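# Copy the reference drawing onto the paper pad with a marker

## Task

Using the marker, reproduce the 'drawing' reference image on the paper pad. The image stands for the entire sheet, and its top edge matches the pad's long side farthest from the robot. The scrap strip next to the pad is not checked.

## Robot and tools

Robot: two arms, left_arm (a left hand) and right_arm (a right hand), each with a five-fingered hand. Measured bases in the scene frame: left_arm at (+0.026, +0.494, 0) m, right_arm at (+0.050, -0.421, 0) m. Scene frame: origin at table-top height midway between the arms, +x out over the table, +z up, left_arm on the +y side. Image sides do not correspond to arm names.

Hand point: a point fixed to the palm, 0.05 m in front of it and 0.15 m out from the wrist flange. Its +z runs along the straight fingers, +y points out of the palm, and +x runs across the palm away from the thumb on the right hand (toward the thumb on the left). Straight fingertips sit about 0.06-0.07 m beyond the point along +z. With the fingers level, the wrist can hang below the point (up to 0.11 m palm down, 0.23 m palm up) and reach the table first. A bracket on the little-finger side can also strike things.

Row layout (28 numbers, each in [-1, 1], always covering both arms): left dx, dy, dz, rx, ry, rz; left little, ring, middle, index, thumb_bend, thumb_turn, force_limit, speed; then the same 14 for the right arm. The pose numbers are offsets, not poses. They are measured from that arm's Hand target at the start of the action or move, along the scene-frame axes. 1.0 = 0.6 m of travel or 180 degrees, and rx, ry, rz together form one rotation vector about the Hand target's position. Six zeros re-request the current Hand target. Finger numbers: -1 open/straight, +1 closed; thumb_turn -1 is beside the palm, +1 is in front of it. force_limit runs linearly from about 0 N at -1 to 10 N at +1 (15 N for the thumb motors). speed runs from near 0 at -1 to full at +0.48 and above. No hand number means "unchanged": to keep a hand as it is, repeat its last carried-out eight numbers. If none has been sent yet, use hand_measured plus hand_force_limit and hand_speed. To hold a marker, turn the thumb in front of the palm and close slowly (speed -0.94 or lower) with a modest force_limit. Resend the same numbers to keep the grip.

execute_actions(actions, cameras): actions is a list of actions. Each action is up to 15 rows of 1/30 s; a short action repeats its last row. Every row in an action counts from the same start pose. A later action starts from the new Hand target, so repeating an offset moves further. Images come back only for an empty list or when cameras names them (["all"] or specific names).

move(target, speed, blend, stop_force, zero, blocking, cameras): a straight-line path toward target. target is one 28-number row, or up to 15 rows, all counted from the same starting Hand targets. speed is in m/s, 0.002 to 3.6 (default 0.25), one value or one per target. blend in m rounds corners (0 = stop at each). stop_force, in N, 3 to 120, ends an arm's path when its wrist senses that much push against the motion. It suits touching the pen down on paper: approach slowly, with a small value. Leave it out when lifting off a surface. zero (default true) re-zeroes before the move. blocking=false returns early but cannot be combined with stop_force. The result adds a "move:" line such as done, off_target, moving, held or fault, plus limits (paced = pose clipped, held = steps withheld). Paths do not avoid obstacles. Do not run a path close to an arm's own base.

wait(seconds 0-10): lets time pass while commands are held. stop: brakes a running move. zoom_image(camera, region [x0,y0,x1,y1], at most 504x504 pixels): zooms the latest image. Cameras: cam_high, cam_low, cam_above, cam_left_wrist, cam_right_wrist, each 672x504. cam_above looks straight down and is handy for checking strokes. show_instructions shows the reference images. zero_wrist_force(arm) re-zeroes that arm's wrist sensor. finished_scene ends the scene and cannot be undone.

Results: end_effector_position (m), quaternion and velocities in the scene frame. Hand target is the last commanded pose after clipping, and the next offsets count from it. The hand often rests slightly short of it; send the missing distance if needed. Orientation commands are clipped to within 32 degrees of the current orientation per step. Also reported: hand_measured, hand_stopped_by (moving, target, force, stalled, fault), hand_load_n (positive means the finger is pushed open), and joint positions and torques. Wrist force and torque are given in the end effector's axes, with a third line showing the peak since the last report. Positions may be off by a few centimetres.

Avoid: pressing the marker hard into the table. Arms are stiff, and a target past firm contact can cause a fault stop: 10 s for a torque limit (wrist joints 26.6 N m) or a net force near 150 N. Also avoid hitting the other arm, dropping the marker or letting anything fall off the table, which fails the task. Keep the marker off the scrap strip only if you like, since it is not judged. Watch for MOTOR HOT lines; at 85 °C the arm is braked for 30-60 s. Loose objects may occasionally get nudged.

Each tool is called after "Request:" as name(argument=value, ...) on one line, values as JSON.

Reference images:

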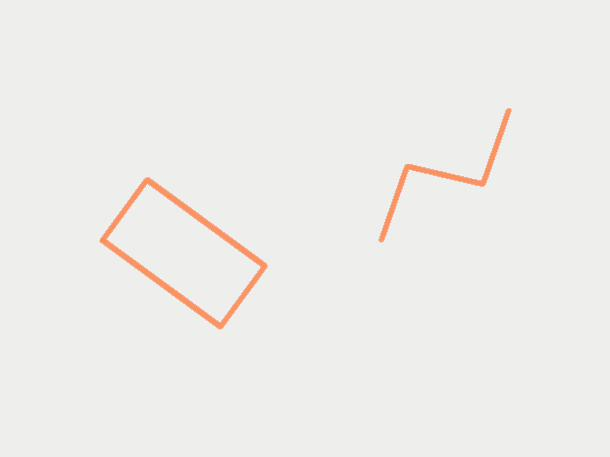

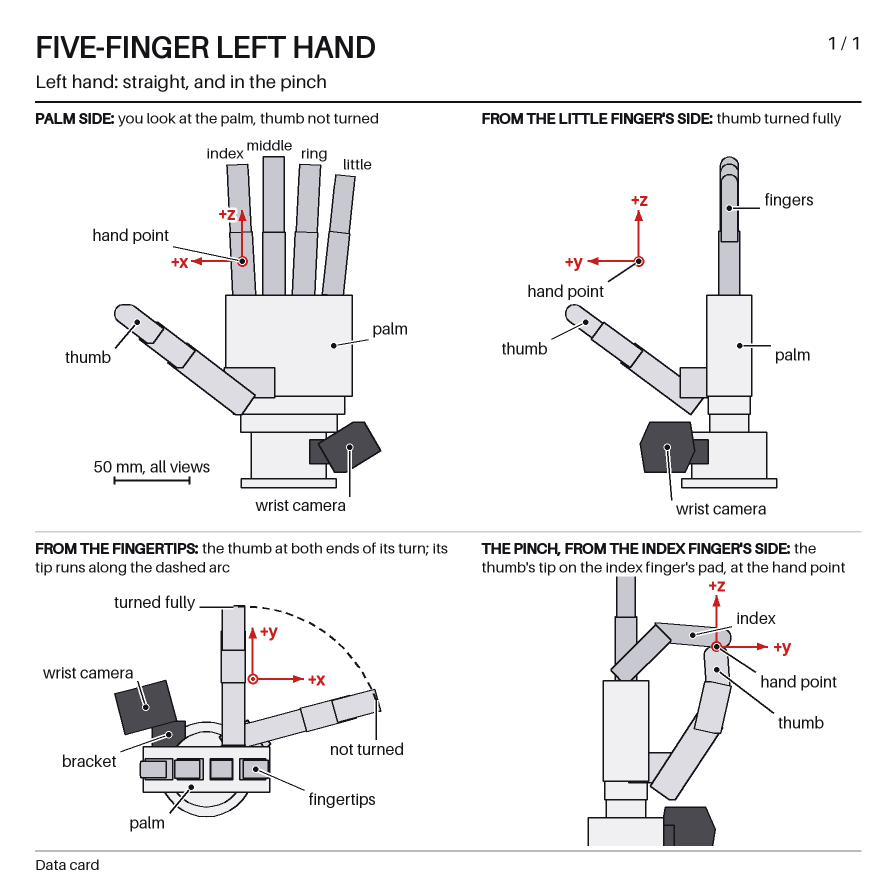

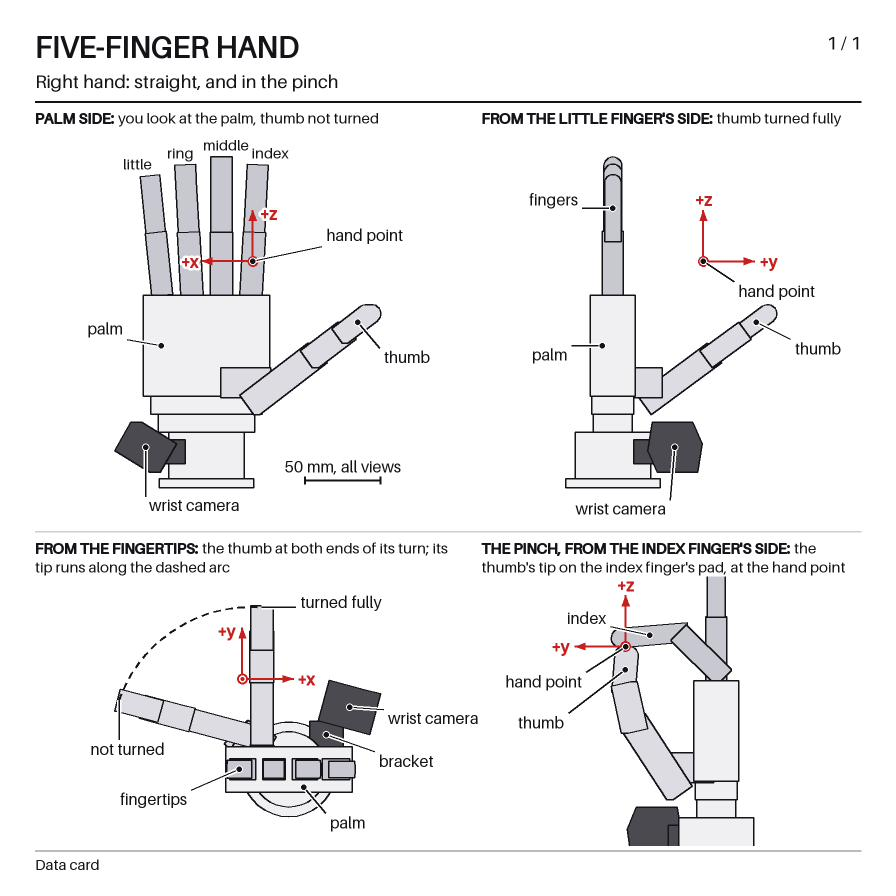

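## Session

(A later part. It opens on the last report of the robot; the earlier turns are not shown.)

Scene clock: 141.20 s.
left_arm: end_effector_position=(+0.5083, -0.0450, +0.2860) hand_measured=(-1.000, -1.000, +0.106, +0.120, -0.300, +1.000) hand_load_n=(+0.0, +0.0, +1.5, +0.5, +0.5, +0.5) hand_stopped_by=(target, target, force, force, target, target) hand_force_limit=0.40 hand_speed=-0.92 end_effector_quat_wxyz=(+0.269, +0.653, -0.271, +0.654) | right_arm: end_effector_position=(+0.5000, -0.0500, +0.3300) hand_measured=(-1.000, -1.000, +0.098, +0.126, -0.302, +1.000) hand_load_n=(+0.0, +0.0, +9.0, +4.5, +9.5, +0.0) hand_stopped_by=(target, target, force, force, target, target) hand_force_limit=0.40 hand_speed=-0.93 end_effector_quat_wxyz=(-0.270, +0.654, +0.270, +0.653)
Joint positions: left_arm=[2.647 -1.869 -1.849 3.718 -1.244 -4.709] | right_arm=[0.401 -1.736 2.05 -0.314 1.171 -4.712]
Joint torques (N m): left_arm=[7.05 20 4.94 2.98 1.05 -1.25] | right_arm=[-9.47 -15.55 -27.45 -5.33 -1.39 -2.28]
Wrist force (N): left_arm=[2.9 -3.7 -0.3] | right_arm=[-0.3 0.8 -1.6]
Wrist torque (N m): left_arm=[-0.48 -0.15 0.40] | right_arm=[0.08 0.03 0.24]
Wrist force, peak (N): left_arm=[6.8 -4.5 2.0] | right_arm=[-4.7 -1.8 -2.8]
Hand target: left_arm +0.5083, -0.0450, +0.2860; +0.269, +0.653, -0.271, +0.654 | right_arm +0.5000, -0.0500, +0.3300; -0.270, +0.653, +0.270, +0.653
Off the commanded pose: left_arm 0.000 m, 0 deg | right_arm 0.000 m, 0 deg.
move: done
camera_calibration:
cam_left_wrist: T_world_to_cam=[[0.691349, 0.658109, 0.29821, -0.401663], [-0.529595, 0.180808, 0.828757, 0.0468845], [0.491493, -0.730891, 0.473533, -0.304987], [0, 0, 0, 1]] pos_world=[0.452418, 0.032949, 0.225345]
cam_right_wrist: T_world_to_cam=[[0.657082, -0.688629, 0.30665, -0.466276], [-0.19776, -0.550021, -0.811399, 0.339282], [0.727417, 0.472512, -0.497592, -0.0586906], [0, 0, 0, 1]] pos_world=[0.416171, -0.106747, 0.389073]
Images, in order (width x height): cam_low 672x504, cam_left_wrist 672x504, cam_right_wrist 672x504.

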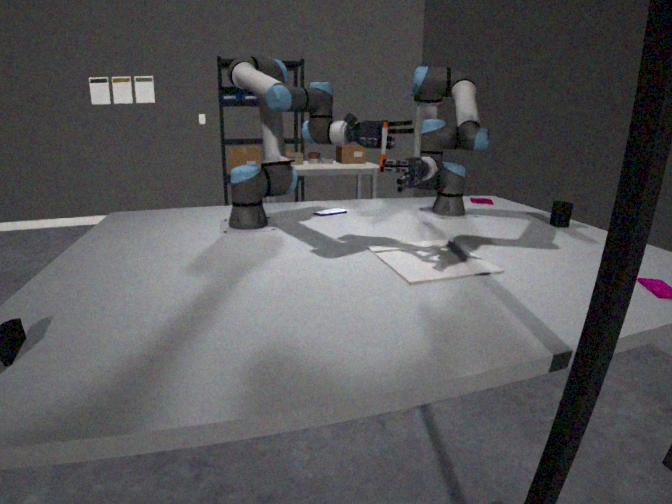

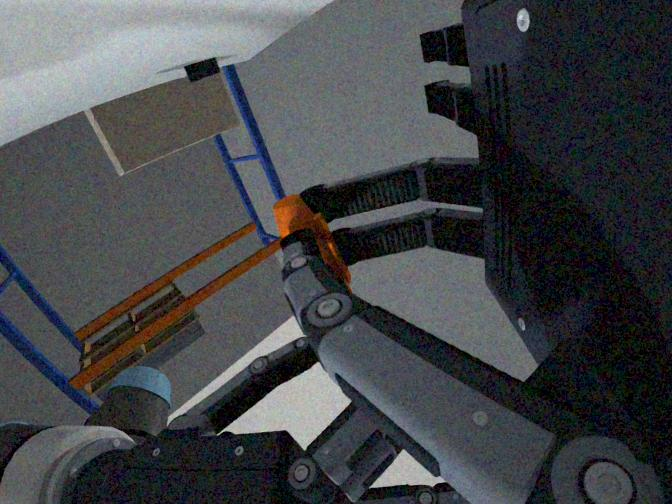

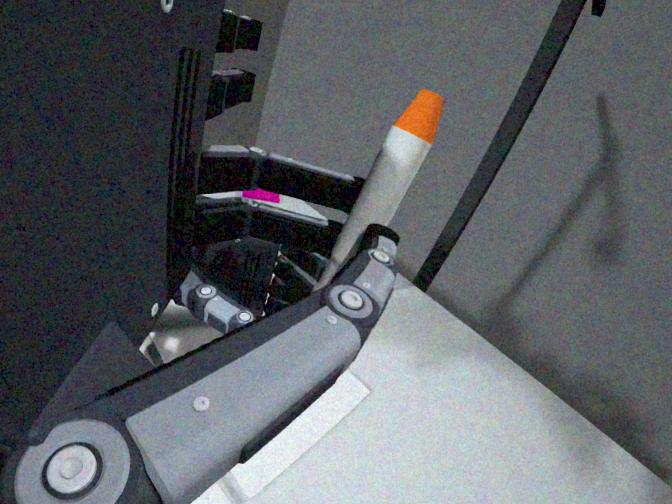

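Request:
move(target=[0,0,0,0,0,0,-1,-1,-1,-1,-0.3,1,0.4,-0.3,0,0,0,0,0,0,-1,-1,0.45,0.45,-0.3,1,0.4,-0.93], speed=0.03)

Request:
move(target=[-0.07,0.07,0,0,0,0,-1,-1,-1,-1,-0.3,1,0.4,-0.3,0,0,0,0,0,0,-1,-1,0.45,0.45,-0.3,1,0.4,-0.93], speed=0.1, cameras=["cam_left_wrist","cam_low","cam_right_wrist"])

Request:
zoom_image(camera="cam_left_wrist", region=[270, 120, 390, 300])

Request:
zoom_image(camera="cam_low", region=[360, 110, 410, 180])

Scene clock: 144.83 s.
left_arm: end_effector_position=(+0.5083, -0.0449, +0.2860) hand_measured=(-1.000, -1.000, -1.000, -1.000, -0.300, +1.000) hand_load_n=(+0.0, +0.0, +0.0, +0.0, +0.0, +0.0) hand_stopped_by=(target, target, target, target, target, target) hand_force_limit=0.40 hand_speed=-0.30 end_effector_quat_wxyz=(+0.269, +0.653, -0.271, +0.654) | right_arm: end_effector_position=(+0.5000, -0.0500, +0.3300) hand_measured=(-1.000, -1.000, +0.098, +0.126, -0.302, +1.000) hand_load_n=(+0.0, +0.0, +7.5, +7.5, +8.5, +1.5) hand_stopped_by=(target, target, force, force, target, target) hand_force_limit=0.40 hand_speed=-0.93 end_effector_quat_wxyz=(-0.270, +0.653, +0.270, +0.653)
Joint positions: left_arm=[2.647 -1.869 -1.849 3.718 -1.244 -4.709] | right_arm=[0.401 -1.736 2.05 -0.314 1.171 -4.712]
Joint torques (N m): left_arm=[0.37 24.15 9.07 3.03 -0.91 -1.21] | right_arm=[-8.24 -21.8 -24.18 -1.23 -1.41 -2.36]
Wrist force (N): left_arm=[1.2 -1.9 -0.2] | right_arm=[0.7 1.3 -0.4]
Wrist torque (N m): left_arm=[-0.44 -0.14 0.39] | right_arm=[0.14 0.08 0.27]
Wrist force, peak (N): left_arm=[3.3 -3.8 -0.1] | right_arm=[-1.3 1.3 -2.3]
Hand target: left_arm +0.5083, -0.0450, +0.2860; +0.269, +0.653, -0.271, +0.654 | right_arm +0.5000, -0.0500, +0.3300; -0.270, +0.653, +0.270, +0.653
Off the commanded pose: left_arm 0.000 m, 0 deg | right_arm 0.000 m, 0 deg.
move: done

Scene clock: 146.07 s.
left_arm: end_effector_position=(+0.4665, -0.0031, +0.2860) hand_measured=(-1.000, -1.000, -1.000, -1.000, -0.300, +1.000) hand_load_n=(+0.0, +0.0, +0.0, +0.0, +0.0, -0.5) hand_stopped_by=(target, target, target, target, target, target) hand_force_limit=0.40 hand_speed=-0.30 end_effector_quat_wxyz=(+0.269, +0.653, -0.271, +0.654) | right_arm: end_effector_position=(+0.5000, -0.0500, +0.3300) hand_measured=(-1.000, -1.000, +0.098, +0.126, -0.302, +1.000) hand_load_n=(+0.0, +0.0, +7.5, +7.5, +8.5, +1.5) hand_stopped_by=(target, target, force, force, target, target) hand_force_limit=0.40 hand_speed=-0.93 end_effector_quat_wxyz=(-0.270, +0.653, +0.270, +0.653)
Joint positions: left_arm=[2.695 -1.739 -2.017 3.757 -1.196 -4.709] | right_arm=[0.401 -1.736 2.05 -0.314 1.171 -4.712]
Joint torques (N m): left_arm=[11.12 33.32 5.29 3.25 1.24 -1.19] | right_arm=[-6.11 -22.16 -22.56 0.56 -1.34 -2.15]
Wrist force (N): left_arm=[0.9 -2.3 0.4] | right_arm=[0.5 0.9 -0.5]
Wrist torque (N m): left_arm=[-0.53 -0.12 0.42] | right_arm=[0.11 0.11 0.26]
Wrist force, peak (N): left_arm=[1.1 -2.4 0.4] | right_arm=[0.3 1.5 -0.5]
Hand target: left_arm +0.4663, -0.0030, +0.2860; +0.269, +0.653, -0.271, +0.654 | right_arm +0.5000, -0.0500, +0.3300; -0.270, +0.653, +0.270, +0.653
Off the commanded pose: left_arm 0.000 m, 0 deg | right_arm 0.000 m, 0 deg.
move: done
camera_calibration:
cam_left_wrist: T_world_to_cam=[[0.691281, 0.658171, 0.298231, -0.400252], [-0.529613, 0.180726, 0.828763, 0.017131], [0.49157, -0.730855, 0.473508, -0.253797], [0, 0, 0, 1]] pos_world=[0.410518, 0.0748493, 0.225345]
cam_right_wrist: T_world_to_cam=[[0.657075, -0.688646, 0.306625, -0.4662], [-0.197781, -0.549999, -0.811409, 0.339277], [0.727417, 0.472512, -0.497592, -0.058618], [0, 0, 0, 1]] pos_world=[0.416071, -0.106747, 0.389073]
Images, in order (width x height): cam_low 672x504, cam_left_wrist 672x504, cam_right_wrist 672x504.

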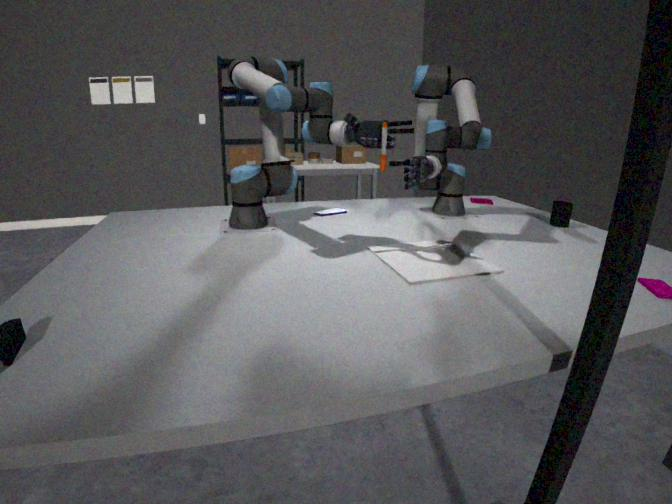

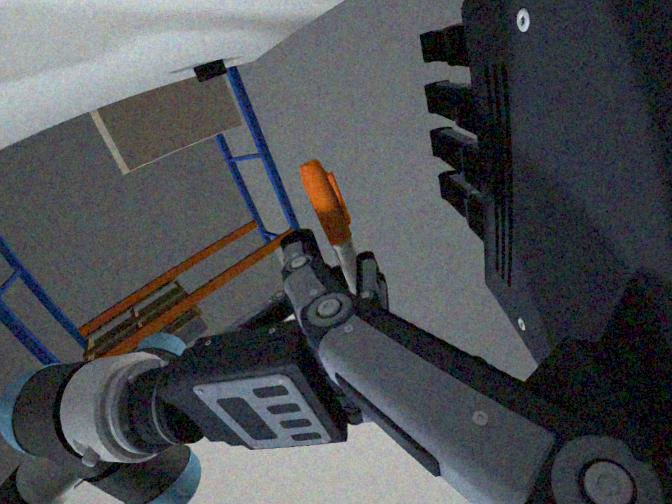

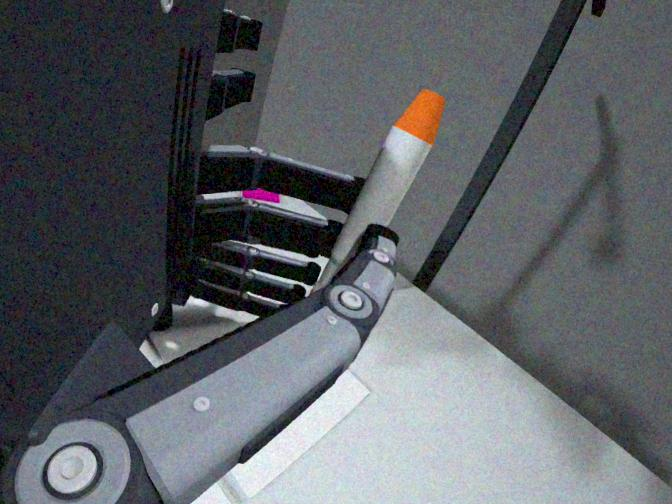

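Scaled by 2.800 from the camera's 672x504 image, which has a finer 960x720 frame.

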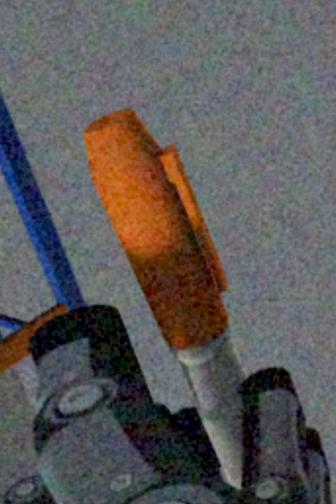

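Scaled by 7.200.

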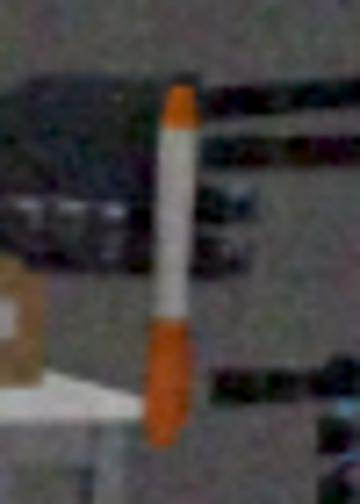

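Request:
move(target=[[0,0,0.04,0,0,0,-1,-1,-1,-1,-0.3,1,0.4,-0.3,0,0,0,0,0,0,-1,-1,0.45,0.45,-0.3,1,0.4,-0.93],[0.0665,-0.0665,0.04,0,0,0,-1,-1,-1,-1,-0.3,1,0.4,-0.3,0,0,0,0,0,0,-1,-1,0.45,0.45,-0.3,1,0.4,-0.93]], speed=0.06, stop_force=5, cameras=["cam_left_wrist","cam_low"])

Request:
zoom_image(camera="cam_left_wrist", region=[220, 100, 420, 300])

Scene clock: 150.83 s.
left_arm: end_effector_position=(+0.5062, -0.0429, +0.3100) hand_measured=(-1.000, -1.000, -1.000, -1.000, -0.300, +1.000) hand_load_n=(+0.5, +0.0, +0.0, +0.0, +0.0, +0.0) hand_stopped_by=(target, target, target, target, target, target) hand_force_limit=0.40 hand_speed=-0.30 end_effector_quat_wxyz=(+0.269, +0.653, -0.271, +0.654) | right_arm: end_effector_position=(+0.5000, -0.0500, +0.3300) hand_measured=(-1.000, -1.000, +0.098, +0.126, -0.302, +1.000) hand_load_n=(+0.0, +0.0, +7.5, +7.5, +8.5, +1.5) hand_stopped_by=(target, target, force, force, target, target) hand_force_limit=0.40 hand_speed=-0.93 end_effector_quat_wxyz=(-0.270, +0.653, +0.270, +0.653)
Joint positions: left_arm=[2.649 -1.832 -1.827 3.659 -1.242 -4.709] | right_arm=[0.401 -1.736 2.05 -0.314 1.171 -4.712]
Joint torques (N m): left_arm=[-8.58 19.72 36.03 -0.33 -1.41 0.69] | right_arm=[-4.93 -21.71 -18.32 0.68 -1.1 -2.3]
Wrist force (N): left_arm=[1.1 -2.3 0.5] | right_arm=[0.5 0.9 -0.4]
Wrist torque (N m): left_arm=[-0.51 -0.14 0.41] | right_arm=[0.11 0.11 0.26]
Wrist force, peak (N): left_arm=[1.3 -2.6 0.2] | right_arm=[0.6 1.3 -0.7]
Hand target: left_arm +0.5062, -0.0429, +0.3100; +0.269, +0.653, -0.271, +0.654 | right_arm +0.5000, -0.0500, +0.3300; -0.270, +0.653, +0.270, +0.653
Off the commanded pose: left_arm 0.000 m, 0 deg | right_arm 0.000 m, 0 deg.
move: done
camera_calibration:
cam_left_wrist: T_world_to_cam=[[0.691316, 0.658159, 0.298176, -0.408729], [-0.529568, 0.18077, 0.828782, 0.0254852], [0.491569, -0.730855, 0.473509, -0.313814], [0, 0, 0, 1]] pos_world=[0.450318, 0.0350491, 0.249345]
Images, in order (width x height): cam_low 672x504, cam_left_wrist 672x504.

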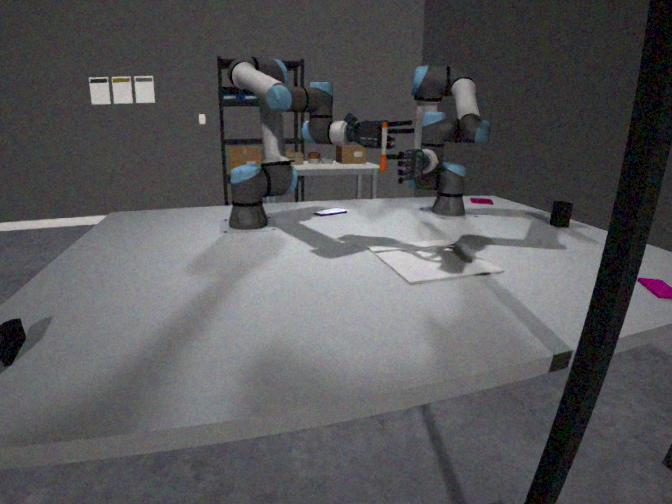

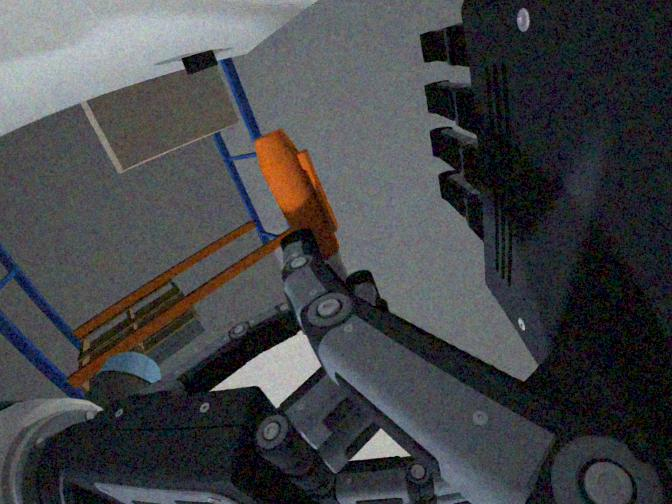

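Scaled by 2.520 from the camera's 672x504 image, which has a finer 960x720 frame.

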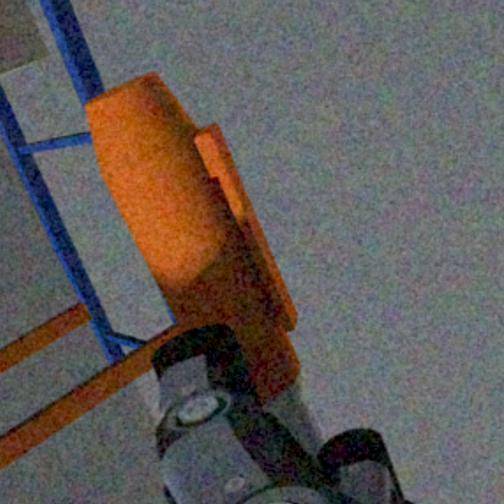

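Request:
move(target=[0,0,0,0,0,0,-1,-1,-0.1,-0.1,-0.3,1,-0.4,-0.5,0,0,0,0,0,0,-1,-1,0.45,0.45,-0.3,1,0.4,-0.93], speed=0.03)

Request:
move(target=[0,0,0,0,0,0,-1,-1,0.4,0.4,-0.3,1,-0.2,-0.92,0,0,0,0,0,0,-1,-1,0.45,0.45,-0.3,1,0.4,-0.93], speed=0.03)

Request:
move(target=[0,0,0,0,0,0,-1,-1,0.47,0.47,-0.3,1,0.6,-0.92,0,0,0,0,0,0,-1,-1,0.45,0.45,-0.3,1,0.4,-0.93], speed=0.03, cameras=["cam_left_wrist","cam_right_wrist"])

Request:
zoom_image(camera="cam_left_wrist", region=[220, 100, 420, 300])

Scene clock: 152.20 s.
left_arm: end_effector_position=(+0.5062, -0.0429, +0.3100) hand_measured=(-1.000, -1.000, -0.100, -0.100, -0.300, +1.000) hand_load_n=(+0.0, +0.0, +0.0, +0.0, +0.0, +0.0) hand_stopped_by=(target, target, target, target, target, target) hand_force_limit=-0.40 hand_speed=-0.50 end_effector_quat_wxyz=(+0.269, +0.653, -0.271, +0.654) | right_arm: end_effector_position=(+0.5000, -0.0500, +0.3300) hand_measured=(-1.000, -1.000, +0.098, +0.126, -0.302, +1.000) hand_load_n=(+0.0, +0.0, +7.5, +7.5, +9.0, +1.0) hand_stopped_by=(target, target, force, force, target, target) hand_force_limit=0.40 hand_speed=-0.93 end_effector_quat_wxyz=(-0.270, +0.653, +0.270, +0.653)
Joint positions: left_arm=[2.649 -1.832 -1.827 3.659 -1.242 -4.709] | right_arm=[0.401 -1.736 2.05 -0.314 1.171 -4.712]
Joint torques (N m): left_arm=[-7.88 19.75 35.74 -0.25 -0.87 0.79] | right_arm=[-4.47 -22.32 -17.18 0.78 -1.28 -2.27]
Wrist force (N): left_arm=[1.1 -2.1 0.2] | right_arm=[0.5 0.8 -0.4]
Wrist torque (N m): left_arm=[-0.47 -0.15 0.41] | right_arm=[0.09 0.11 0.26]
Wrist force, peak (N): left_arm=[1.1 -2.4 0.2] | right_arm=[0.8 1.0 -0.7]
Hand target: left_arm +0.5062, -0.0429, +0.3100; +0.269, +0.653, -0.271, +0.654 | right_arm +0.5000, -0.0500, +0.3300; -0.270, +0.653, +0.270, +0.653
Off the commanded pose: left_arm 0.000 m, 0 deg | right_arm 0.000 m, 0 deg.
move: done

Scene clock: 153.37 s.
left_arm: end_effector_position=(+0.5062, -0.0429, +0.3100) hand_measured=(-1.000, -1.000, +0.100, +0.100, -0.300, +1.000) hand_load_n=(+0.0, +0.0, +5.0, +4.5, +4.0, +0.5) hand_stopped_by=(target, target, force, force, target, target) hand_force_limit=-0.20 hand_speed=-0.92 end_effector_quat_wxyz=(+0.269, +0.653, -0.271, +0.654) | right_arm: end_effector_position=(+0.5000, -0.0500, +0.3300) hand_measured=(-1.000, -1.000, +0.098, +0.126, -0.302, +1.000) hand_load_n=(+0.0, +0.0, +7.0, +7.5, +9.0, +0.0) hand_stopped_by=(target, target, force, force, target, target) hand_force_limit=0.40 hand_speed=-0.93 end_effector_quat_wxyz=(-0.270, +0.653, +0.270, +0.653)
Joint positions: left_arm=[2.649 -1.832 -1.827 3.659 -1.242 -4.709] | right_arm=[0.401 -1.736 2.05 -0.314 1.171 -4.712]
Joint torques (N m): left_arm=[-7.62 20.58 35.34 -0.11 -0.35 0.62] | right_arm=[-3.42 -21.18 -16.2 0.71 -0.52 -2.24]
Wrist force (N): left_arm=[0.7 -4.3 2.9] | right_arm=[1.0 -2.2 -2.3]
Wrist torque (N m): left_arm=[-0.51 -0.15 0.38] | right_arm=[0.05 0.05 0.27]
Wrist force, peak (N): left_arm=[0.6 -4.2 3.3] | right_arm=[1.2 -2.6 -2.4]
Hand target: left_arm +0.5062, -0.0429, +0.3100; +0.269, +0.653, -0.271, +0.654 | right_arm +0.5000, -0.0500, +0.3300; -0.270, +0.653, +0.270, +0.653
Off the commanded pose: left_arm 0.000 m, 0 deg | right_arm 0.000 m, 0 deg.
move: done

Scene clock: 153.87 s.
left_arm: end_effector_position=(+0.5063, -0.0429, +0.3100) hand_measured=(-1.000, -1.000, +0.112, +0.128, -0.302, +1.000) hand_load_n=(+0.0, +0.0, +2.5, +8.0, +3.5, +1.0) hand_stopped_by=(target, target, force, force, target, target) hand_force_limit=0.60 hand_speed=-0.92 end_effector_quat_wxyz=(+0.269, +0.653, -0.271, +0.654) | right_arm: end_effector_position=(+0.5000, -0.0500, +0.3300) hand_measured=(-1.000, -1.000, +0.098, +0.126, -0.302, +1.000) hand_load_n=(+0.0, +0.0, +9.0, +3.0, +10.5, -2.0) hand_stopped_by=(target, target, force, force, target, target) hand_force_limit=0.40 hand_speed=-0.93 end_effector_quat_wxyz=(-0.270, +0.653, +0.270, +0.653)
Joint positions: left_arm=[2.649 -1.832 -1.827 3.659 -1.242 -4.709] | right_arm=[0.401 -1.736 2.05 -0.314 1.171 -4.712]
Joint torques (N m): left_arm=[-7.36 21.31 33.87 -0.12 0.42 0.73] | right_arm=[-3.25 -21.06 -15.24 0.7 0.19 -2.08]
Wrist force (N): left_arm=[0.9 -7.5 2.0] | right_arm=[2.0 -1.9 -4.8]
Wrist torque (N m): left_arm=[-0.49 -0.23 0.38] | right_arm=[0.01 0.00 0.21]
Wrist force, peak (N): left_arm=[1.3 -7.6 2.4] | right_arm=[1.5 -1.9 -5.3]
Hand target: left_arm +0.5062, -0.0429, +0.3100; +0.269, +0.653, -0.271, +0.654 | right_arm +0.5000, -0.0500, +0.3300; -0.270, +0.653, +0.270, +0.653
Off the commanded pose: left_arm 0.000 m, 0 deg | right_arm 0.000 m, 0 deg.
move: done
camera_calibration:
cam_left_wrist: T_world_to_cam=[[0.691281, 0.658171, 0.298231, -0.408727], [-0.529613, 0.180726, 0.828763, 0.0255122], [0.49157, -0.730855, 0.473508, -0.313814], [0, 0, 0, 1]] pos_world=[0.450318, 0.0350493, 0.249345]
cam_right_wrist: T_world_to_cam=[[0.657075, -0.688646, 0.306625, -0.4662], [-0.197781, -0.549999, -0.811409, 0.339277], [0.727417, 0.472512, -0.497592, -0.058618], [0, 0, 0, 1]] pos_world=[0.416071, -0.106747, 0.389073]
Images, in order (width x height): cam_left_wrist 672x504, cam_right_wrist 672x504.

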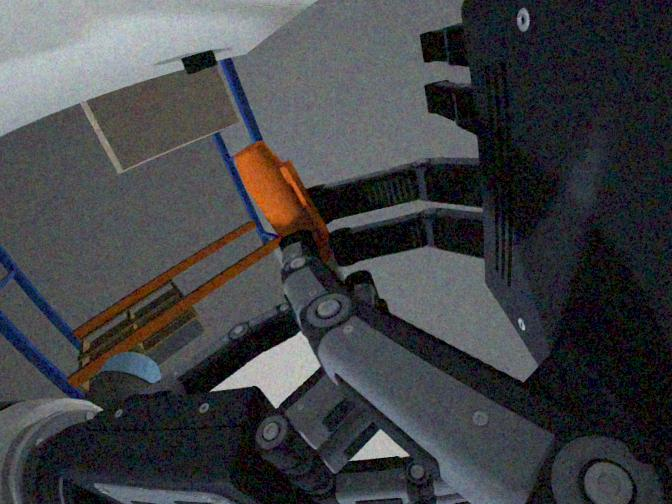

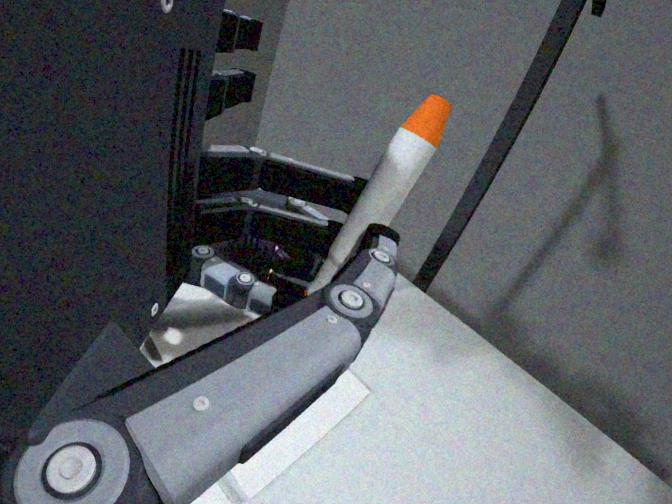

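Scaled by 2.520 from the camera's 672x504 image, which has a finer 960x720 frame.

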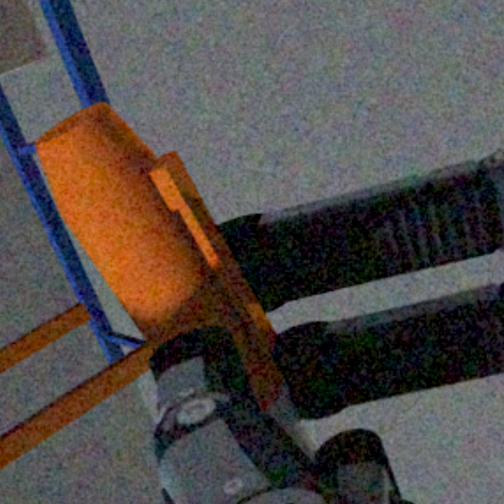

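Request:
move(target=[0,0,0,0,0,0,-1,-1,-0.1,-0.1,-0.3,1,0.6,-0.6,0,0,0,0,0,0,-1,-1,0.45,0.45,-0.3,1,0.4,-0.93], speed=0.03)

Request:
move(target=[0,0,0,0,0,0,-1,-1,-1,-1,-0.3,1,0.6,-0.3,0,0,0,0,0,0,-1,-1,0.55,0.55,-0.3,1,0.8,-0.93], speed=0.03, cameras=["cam_left_wrist","cam_right_wrist","cam_above"])

Request:
zoom_image(camera="cam_left_wrist", region=[220, 100, 420, 300])

Request:
zoom_image(camera="cam_right_wrist", region=[260, 70, 460, 270])

Scene clock: 156.47 s.
left_arm: end_effector_position=(+0.5062, -0.0429, +0.3100) hand_measured=(-1.000, -1.000, -0.100, -0.100, -0.300, +1.000) hand_load_n=(+0.0, +0.0, +0.0, +0.0, +0.0, -0.5) hand_stopped_by=(target, target, target, target, target, target) hand_force_limit=0.60 hand_speed=-0.60 end_effector_quat_wxyz=(+0.269, +0.653, -0.271, +0.654) | right_arm: end_effector_position=(+0.5000, -0.0500, +0.3300) hand_measured=(-1.000, -1.000, +0.098, +0.126, -0.302, +1.000) hand_load_n=(+0.0, +0.0, +7.0, +8.5, +9.0, +1.0) hand_stopped_by=(target, target, force, force, target, target) hand_force_limit=0.40 hand_speed=-0.93 end_effector_quat_wxyz=(-0.270, +0.654, +0.270, +0.653)
Joint positions: left_arm=[2.649 -1.832 -1.827 3.659 -1.242 -4.709] | right_arm=[0.401 -1.736 2.05 -0.314 1.171 -4.712]
Joint torques (N m): left_arm=[-5.93 24.3 28.8 0 -0.93 0.46] | right_arm=[-1.95 -22.61 -13.01 0.56 -0.78 -2.24]
Wrist force (N): left_arm=[1.2 -2.3 -0.4] | right_arm=[0.7 1.4 -0.6]
Wrist torque (N m): left_arm=[-0.47 -0.17 0.41] | right_arm=[0.14 0.07 0.26]
Wrist force, peak (N): left_arm=[1.0 -7.6 2.3] | right_arm=[1.8 -1.9 -5.3]
Hand target: left_arm +0.5062, -0.0429, +0.3100; +0.269, +0.653, -0.271, +0.654 | right_arm +0.5000, -0.0500, +0.3300; -0.270, +0.653, +0.270, +0.653
Off the commanded pose: left_arm 0.000 m, 0 deg | right_arm 0.000 m, 0 deg.
move: done

Scene clock: 157.23 s.
left_arm: end_effector_position=(+0.5062, -0.0429, +0.3100) hand_measured=(-1.000, -1.000, -1.000, -1.000, -0.300, +1.000) hand_load_n=(+0.0, +0.0, +0.0, +0.0, +0.0, +0.0) hand_stopped_by=(target, target, target, target, target, target) hand_force_limit=0.60 hand_speed=-0.30 end_effector_quat_wxyz=(+0.269, +0.653, -0.271, +0.654) | right_arm: end_effector_position=(+0.5000, -0.0500, +0.3300) hand_measured=(-1.000, -1.000, +0.110, +0.130, -0.302, +1.000) hand_load_n=(+0.0, +0.0, +11.5, +9.0, +12.5, +2.0) hand_stopped_by=(target, target, force, force, target, target) hand_force_limit=0.80 hand_speed=-0.93 end_effector_quat_wxyz=(-0.270, +0.653, +0.270, +0.653)
Joint positions: left_arm=[2.649 -1.832 -1.827 3.659 -1.242 -4.709] | right_arm=[0.401 -1.736 2.05 -0.314 1.171 -4.712]
Joint torques (N m): left_arm=[-5.89 25.49 27.37 0.07 -1.01 0.69] | right_arm=[-1.47 -22.73 -13.55 0.73 -1.57 -2.11]
Wrist force (N): left_arm=[1.0 -2.1 -0.3] | right_arm=[0.5 1.2 -0.4]
Wrist torque (N m): left_arm=[-0.45 -0.14 0.39] | right_arm=[0.11 0.10 0.25]
Wrist force, peak (N): left_arm=[1.1 -2.5 -0.3] | right_arm=[0.4 1.5 -0.5]
Hand target: left_arm +0.5062, -0.0429, +0.3100; +0.269, +0.653, -0.271, +0.654 | right_arm +0.5000, -0.0500, +0.3300; -0.270, +0.653, +0.270, +0.653
Off the commanded pose: left_arm 0.000 m, 0 deg | right_arm 0.000 m, 0 deg.
move: done
camera_calibration:
cam_left_wrist: T_world_to_cam=[[0.691316, 0.658159, 0.298176, -0.408729], [-0.529568, 0.18077, 0.828782, 0.0254852], [0.491569, -0.730855, 0.473509, -0.313814], [0, 0, 0, 1]] pos_world=[0.450318, 0.0350491, 0.249345]
cam_right_wrist: T_world_to_cam=[[0.657075, -0.688646, 0.306625, -0.4662], [-0.197781, -0.549999, -0.811409, 0.339277], [0.727417, 0.472512, -0.497592, -0.058618], [0, 0, 0, 1]] pos_world=[0.416071, -0.106747, 0.389073]
Images, in order (width x height): cam_above 672x504, cam_left_wrist 672x504, cam_right_wrist 672x504.

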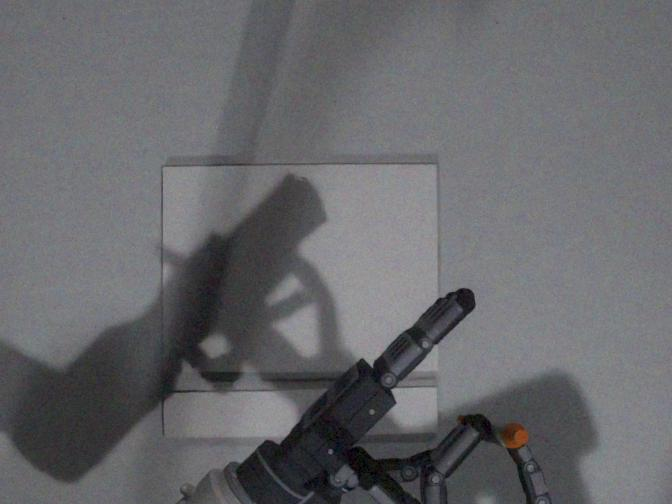

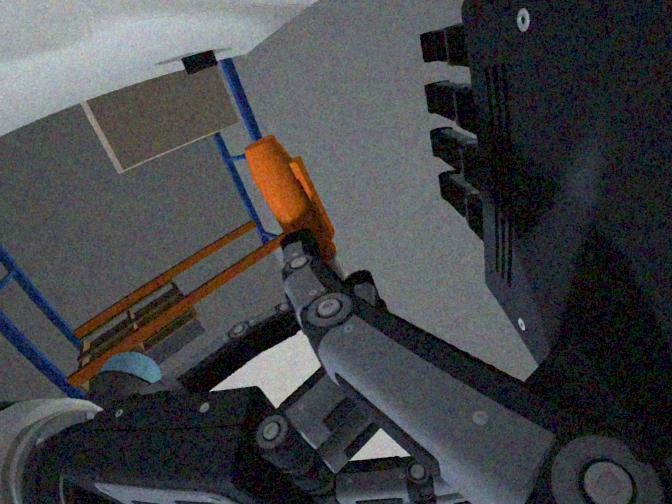

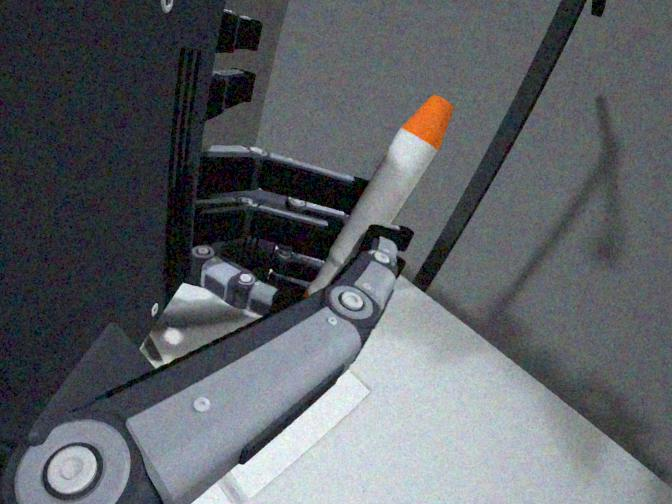

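Scaled by 2.520 from the camera's 672x504 image, which has a finer 960x720 frame.

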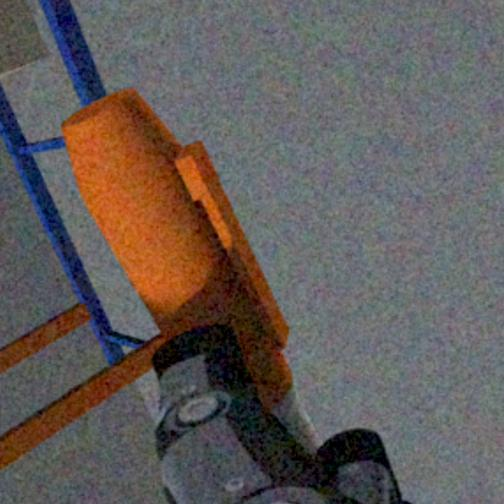

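Scaled by 2.520 from the camera's 672x504 image, which has a finer 960x720 frame.

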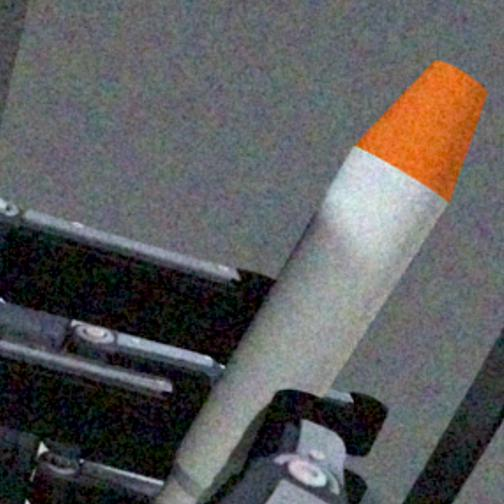

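Request:
move(target=[-0.0118,0.0118,0,-0.0271,0.0271,0,-1,-1,-1,-1,0,1,0.6,-0.3,0,0,0,0,0,0,-1,-1,0.55,0.55,-0.3,1,0.8,-0.93], speed=0.05)

Request:
move(target=[[-0.0142,-0.0142,0,0,0,0,-1,-1,-1,-1,0,1,0.6,-0.3,0,0,0,0,0,0,-1,-1,0.55,0.55,-0.3,1,0.8,-0.93],[-0.0095,-0.0189,0,0,0,0,-1,-1,-1,-1,0,1,0.6,-0.3,0,0,0,0,0,0,-1,-1,0.55,0.55,-0.3,1,0.8,-0.93]], speed=0.03, stop_force=4, cameras=["cam_left_wrist","cam_right_wrist"])

Request:
zoom_image(camera="cam_left_wrist", region=[220, 100, 420, 300])

Scene clock: 160.23 s.
left_arm: end_effector_position=(+0.4992, -0.0358, +0.3100) hand_measured=(-1.000, -1.000, -1.000, -1.000, +0.000, +1.000) hand_load_n=(+0.0, +0.0, +0.0, +0.0, +0.0, +0.0) hand_stopped_by=(target, target, target, target, target, target) hand_force_limit=0.60 hand_speed=-0.30 end_effector_quat_wxyz=(+0.308, +0.668, -0.232, +0.637) | right_arm: end_effector_position=(+0.5000, -0.0500, +0.3300) hand_measured=(-1.000, -1.000, +0.110, +0.130, -0.302, +1.000) hand_load_n=(+0.0, +0.0, +11.5, +9.0, +12.0, +2.0) hand_stopped_by=(target, target, force, force, target, target) hand_force_limit=0.80 hand_speed=-0.93 end_effector_quat_wxyz=(-0.270, +0.653, +0.270, +0.653)
Joint positions: left_arm=[2.647 -1.818 -1.866 3.684 -1.243 -4.829] | right_arm=[0.401 -1.736 2.05 -0.314 1.171 -4.712]
Joint torques (N m): left_arm=[-8.16 36.36 4.92 3.33 -1.5 -1.84] | right_arm=[-0.9 -22.4 -13.19 0.48 -0.56 -2.19]
Wrist force (N): left_arm=[1.3 -1.8 0.3] | right_arm=[0.6 0.7 -0.5]
Wrist torque (N m): left_arm=[-0.44 -0.16 0.40] | right_arm=[0.08 0.10 0.26]
Wrist force, peak (N): left_arm=[1.4 -2.6 0.0] | right_arm=[0.7 1.7 -0.4]
Hand target: left_arm +0.4992, -0.0358, +0.3100; +0.308, +0.668, -0.232, +0.637 | right_arm +0.5000, -0.0500, +0.3300; -0.270, +0.653, +0.270, +0.653
Off the commanded pose: left_arm 0.000 m, 0 deg | right_arm 0.000 m, 0 deg.
move: done

Scene clock: 161.83 s.
left_arm: end_effector_position=(+0.4935, -0.0471, +0.3100) hand_measured=(-1.000, -1.000, -1.000, -1.000, +0.000, +1.000) hand_load_n=(+0.0, +0.0, +0.0, +0.0, +0.0, +0.0) hand_stopped_by=(target, target, target, target, target, target) hand_force_limit=0.60 hand_speed=-0.30 end_effector_quat_wxyz=(+0.308, +0.668, -0.232, +0.637) | right_arm: end_effector_position=(+0.5000, -0.0500, +0.3300) hand_measured=(-1.000, -1.000, +0.110, +0.130, -0.302, +1.000) hand_load_n=(+0.0, +0.0, +11.5, +9.0, +12.0, +2.0) hand_stopped_by=(target, target, force, force, target, target) hand_force_limit=0.80 hand_speed=-0.93 end_effector_quat_wxyz=(-0.270, +0.653, +0.270, +0.653)
Joint positions: left_arm=[2.619 -1.826 -1.855 3.681 -1.272 -4.829] | right_arm=[0.401 -1.736 2.05 -0.314 1.171 -4.712]
Joint torques (N m): left_arm=[-7.98 18.65 35.31 -0.31 -1.41 -1.56] | right_arm=[-1.24 -21.71 -13.85 0.51 0.38 -2.16]
Wrist force (N): left_arm=[1.0 -2.1 0.2] | right_arm=[0.5 1.1 -0.3]
Wrist torque (N m): left_arm=[-0.48 -0.13 0.40] | right_arm=[0.12 0.09 0.27]
Wrist force, peak (N): left_arm=[1.2 -2.2 0.3] | right_arm=[0.6 1.0 -0.7]
Hand target: left_arm +0.4935, -0.0471, +0.3100; +0.308, +0.668, -0.232, +0.637 | right_arm +0.5000, -0.0500, +0.3300; -0.270, +0.653, +0.270, +0.653
Off the commanded pose: left_arm 0.000 m, 0 deg | right_arm 0.000 m, 0 deg.
move: done
camera_calibration:
cam_left_wrist: T_world_to_cam=[[0.711757, 0.678591, 0.181427, -0.370069], [-0.457954, 0.252445, 0.852379, -0.0197238], [0.532616, -0.689772, 0.490443, -0.334188], [0, 0, 0, 1]] pos_world=[0.432361, 0.0255913, 0.247853]
cam_right_wrist: T_world_to_cam=[[0.657075, -0.688646, 0.306625, -0.4662], [-0.197781, -0.549999, -0.811409, 0.339277], [0.727417, 0.472512, -0.497592, -0.058618], [0, 0, 0, 1]] pos_world=[0.416071, -0.106747, 0.389073]
Images, in order (width x height): cam_left_wrist 672x504, cam_right_wrist 672x504.

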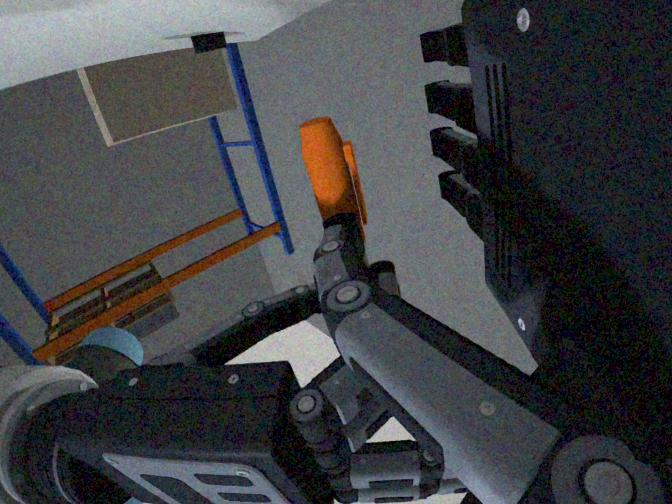

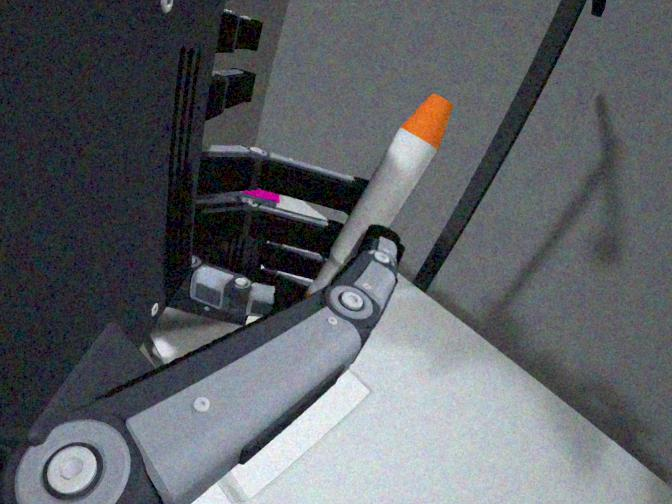

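Scaled by 2.520 from the camera's 672x504 image, which has a finer 960x720 frame.

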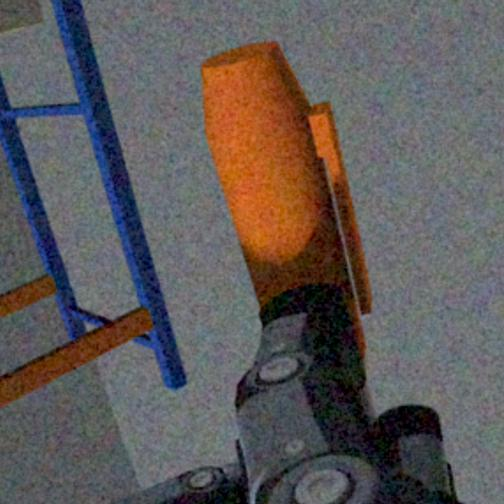

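Request:
move(target=[0,0,0,0,0,0,-1,-1,-0.3,-0.3,0,1,0.6,-0.5,0,0,0,0,0,0,-1,-1,0.55,0.55,-0.3,1,0.8,-0.93], speed=0.03)

Request:
move(target=[0,0,0,0,0,0,-1,-1,0.3,0.3,0,1,-0.1,-0.92,0,0,0,0,0,0,-1,-1,0.55,0.55,-0.3,1,0.8,-0.93], speed=0.03, cameras=["cam_left_wrist","cam_right_wrist"])

Request:
zoom_image(camera="cam_left_wrist", region=[220, 100, 420, 300])

Scene clock: 162.97 s.
left_arm: end_effector_position=(+0.4935, -0.0471, +0.3100) hand_measured=(-1.000, -1.000, -0.300, -0.300, +0.000, +1.000) hand_load_n=(+0.0, +0.0, +0.0, +0.0, +0.0, +0.0) hand_stopped_by=(target, target, target, target, target, target) hand_force_limit=0.60 hand_speed=-0.50 end_effector_quat_wxyz=(+0.308, +0.668, -0.232, +0.637) | right_arm: end_effector_position=(+0.5000, -0.0500, +0.3300) hand_measured=(-1.000, -1.000, +0.110, +0.130, -0.302, +1.000) hand_load_n=(+0.0, +0.0, +12.0, +9.0, +12.0, +2.0) hand_stopped_by=(target, target, force, force, target, target) hand_force_limit=0.80 hand_speed=-0.93 end_effector_quat_wxyz=(-0.270, +0.653, +0.270, +0.653)
Joint positions: left_arm=[2.619 -1.826 -1.855 3.681 -1.272 -4.829] | right_arm=[0.401 -1.736 2.05 -0.314 1.171 -4.712]
Joint torques (N m): left_arm=[-8.02 19.56 35.68 -0.29 -0.93 -1.38] | right_arm=[1 -21.53 -15.03 0.68 0.72 -2.19]
Wrist force (N): left_arm=[1.0 -1.8 0.3] | right_arm=[0.6 0.7 -0.5]
Wrist torque (N m): left_arm=[-0.44 -0.11 0.39] | right_arm=[0.08 0.09 0.27]
Wrist force, peak (N): left_arm=[1.3 -2.3 0.2] | right_arm=[0.6 1.1 -0.5]
Hand target: left_arm +0.4935, -0.0471, +0.3100; +0.308, +0.668, -0.232, +0.637 | right_arm +0.5000, -0.0500, +0.3300; -0.270, +0.653, +0.270, +0.653
Off the commanded pose: left_arm 0.000 m, 0 deg | right_arm 0.000 m, 0 deg.
move: done

Scene clock: 164.50 s.
left_arm: end_effector_position=(+0.4935, -0.0471, +0.3100) hand_measured=(-1.000, -1.000, -0.018, -0.062, +0.000, +1.000) hand_load_n=(+0.0, +0.0, +4.5, +3.5, +1.0, +0.0) hand_stopped_by=(target, target, force, force, target, target) hand_force_limit=-0.10 hand_speed=-0.92 end_effector_quat_wxyz=(+0.308, +0.668, -0.232, +0.637) | right_arm: end_effector_position=(+0.5000, -0.0500, +0.3300) hand_measured=(-1.000, -1.000, +0.110, +0.130, -0.302, +1.000) hand_load_n=(+0.0, +0.0, +12.0, +9.5, +11.0, +1.5) hand_stopped_by=(target, target, force, force, target, target) hand_force_limit=0.80 hand_speed=-0.93 end_effector_quat_wxyz=(-0.270, +0.653, +0.270, +0.653)
Joint positions: left_arm=[2.619 -1.826 -1.855 3.681 -1.272 -4.829] | right_arm=[0.401 -1.736 2.05 -0.314 1.171 -4.712]
Joint torques (N m): left_arm=[-6.78 19.35 33.34 -0.15 -0.01 -1.12] | right_arm=[0.06 -21.37 -13.86 0.23 0.78 -2.08]
Wrist force (N): left_arm=[0.8 -3.4 3.6] | right_arm=[-0.2 -2.4 -2.1]
Wrist torque (N m): left_arm=[-0.45 -0.15 0.40] | right_arm=[0.03 0.10 0.28]
Wrist force, peak (N): left_arm=[1.8 -3.8 3.2] | right_arm=[1.0 -3.3 -1.7]
Hand target: left_arm +0.4935, -0.0471, +0.3100; +0.308, +0.668, -0.232, +0.637 | right_arm +0.5000, -0.0500, +0.3300; -0.270, +0.653, +0.270, +0.653
Off the commanded pose: left_arm 0.000 m, 0 deg | right_arm 0.000 m, 0 deg.
move: done
camera_calibration:
cam_left_wrist: T_world_to_cam=[[0.711757, 0.678591, 0.181427, -0.370069], [-0.457954, 0.252445, 0.852379, -0.0197238], [0.532616, -0.689772, 0.490443, -0.334188], [0, 0, 0, 1]] pos_world=[0.432361, 0.0255913, 0.247853]
cam_right_wrist: T_world_to_cam=[[0.657075, -0.688646, 0.306625, -0.4662], [-0.197781, -0.549999, -0.811409, 0.339277], [0.727417, 0.472512, -0.497592, -0.058618], [0, 0, 0, 1]] pos_world=[0.416071, -0.106747, 0.389073]
Images, in order (width x height): cam_left_wrist 672x504, cam_right_wrist 672x504.

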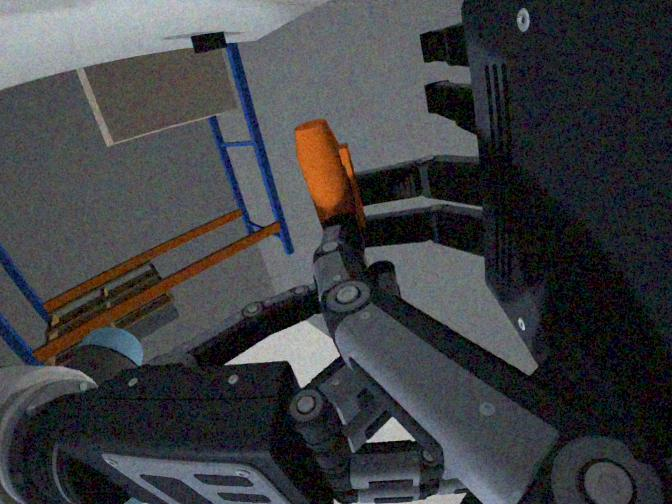

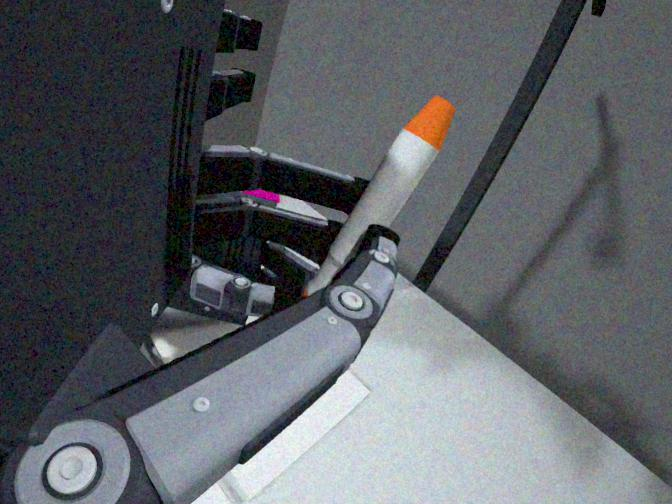

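Scaled by 2.520 from the camera's 672x504 image, which has a finer 960x720 frame.

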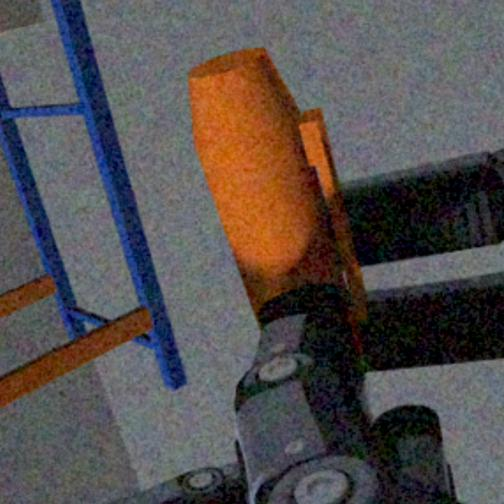

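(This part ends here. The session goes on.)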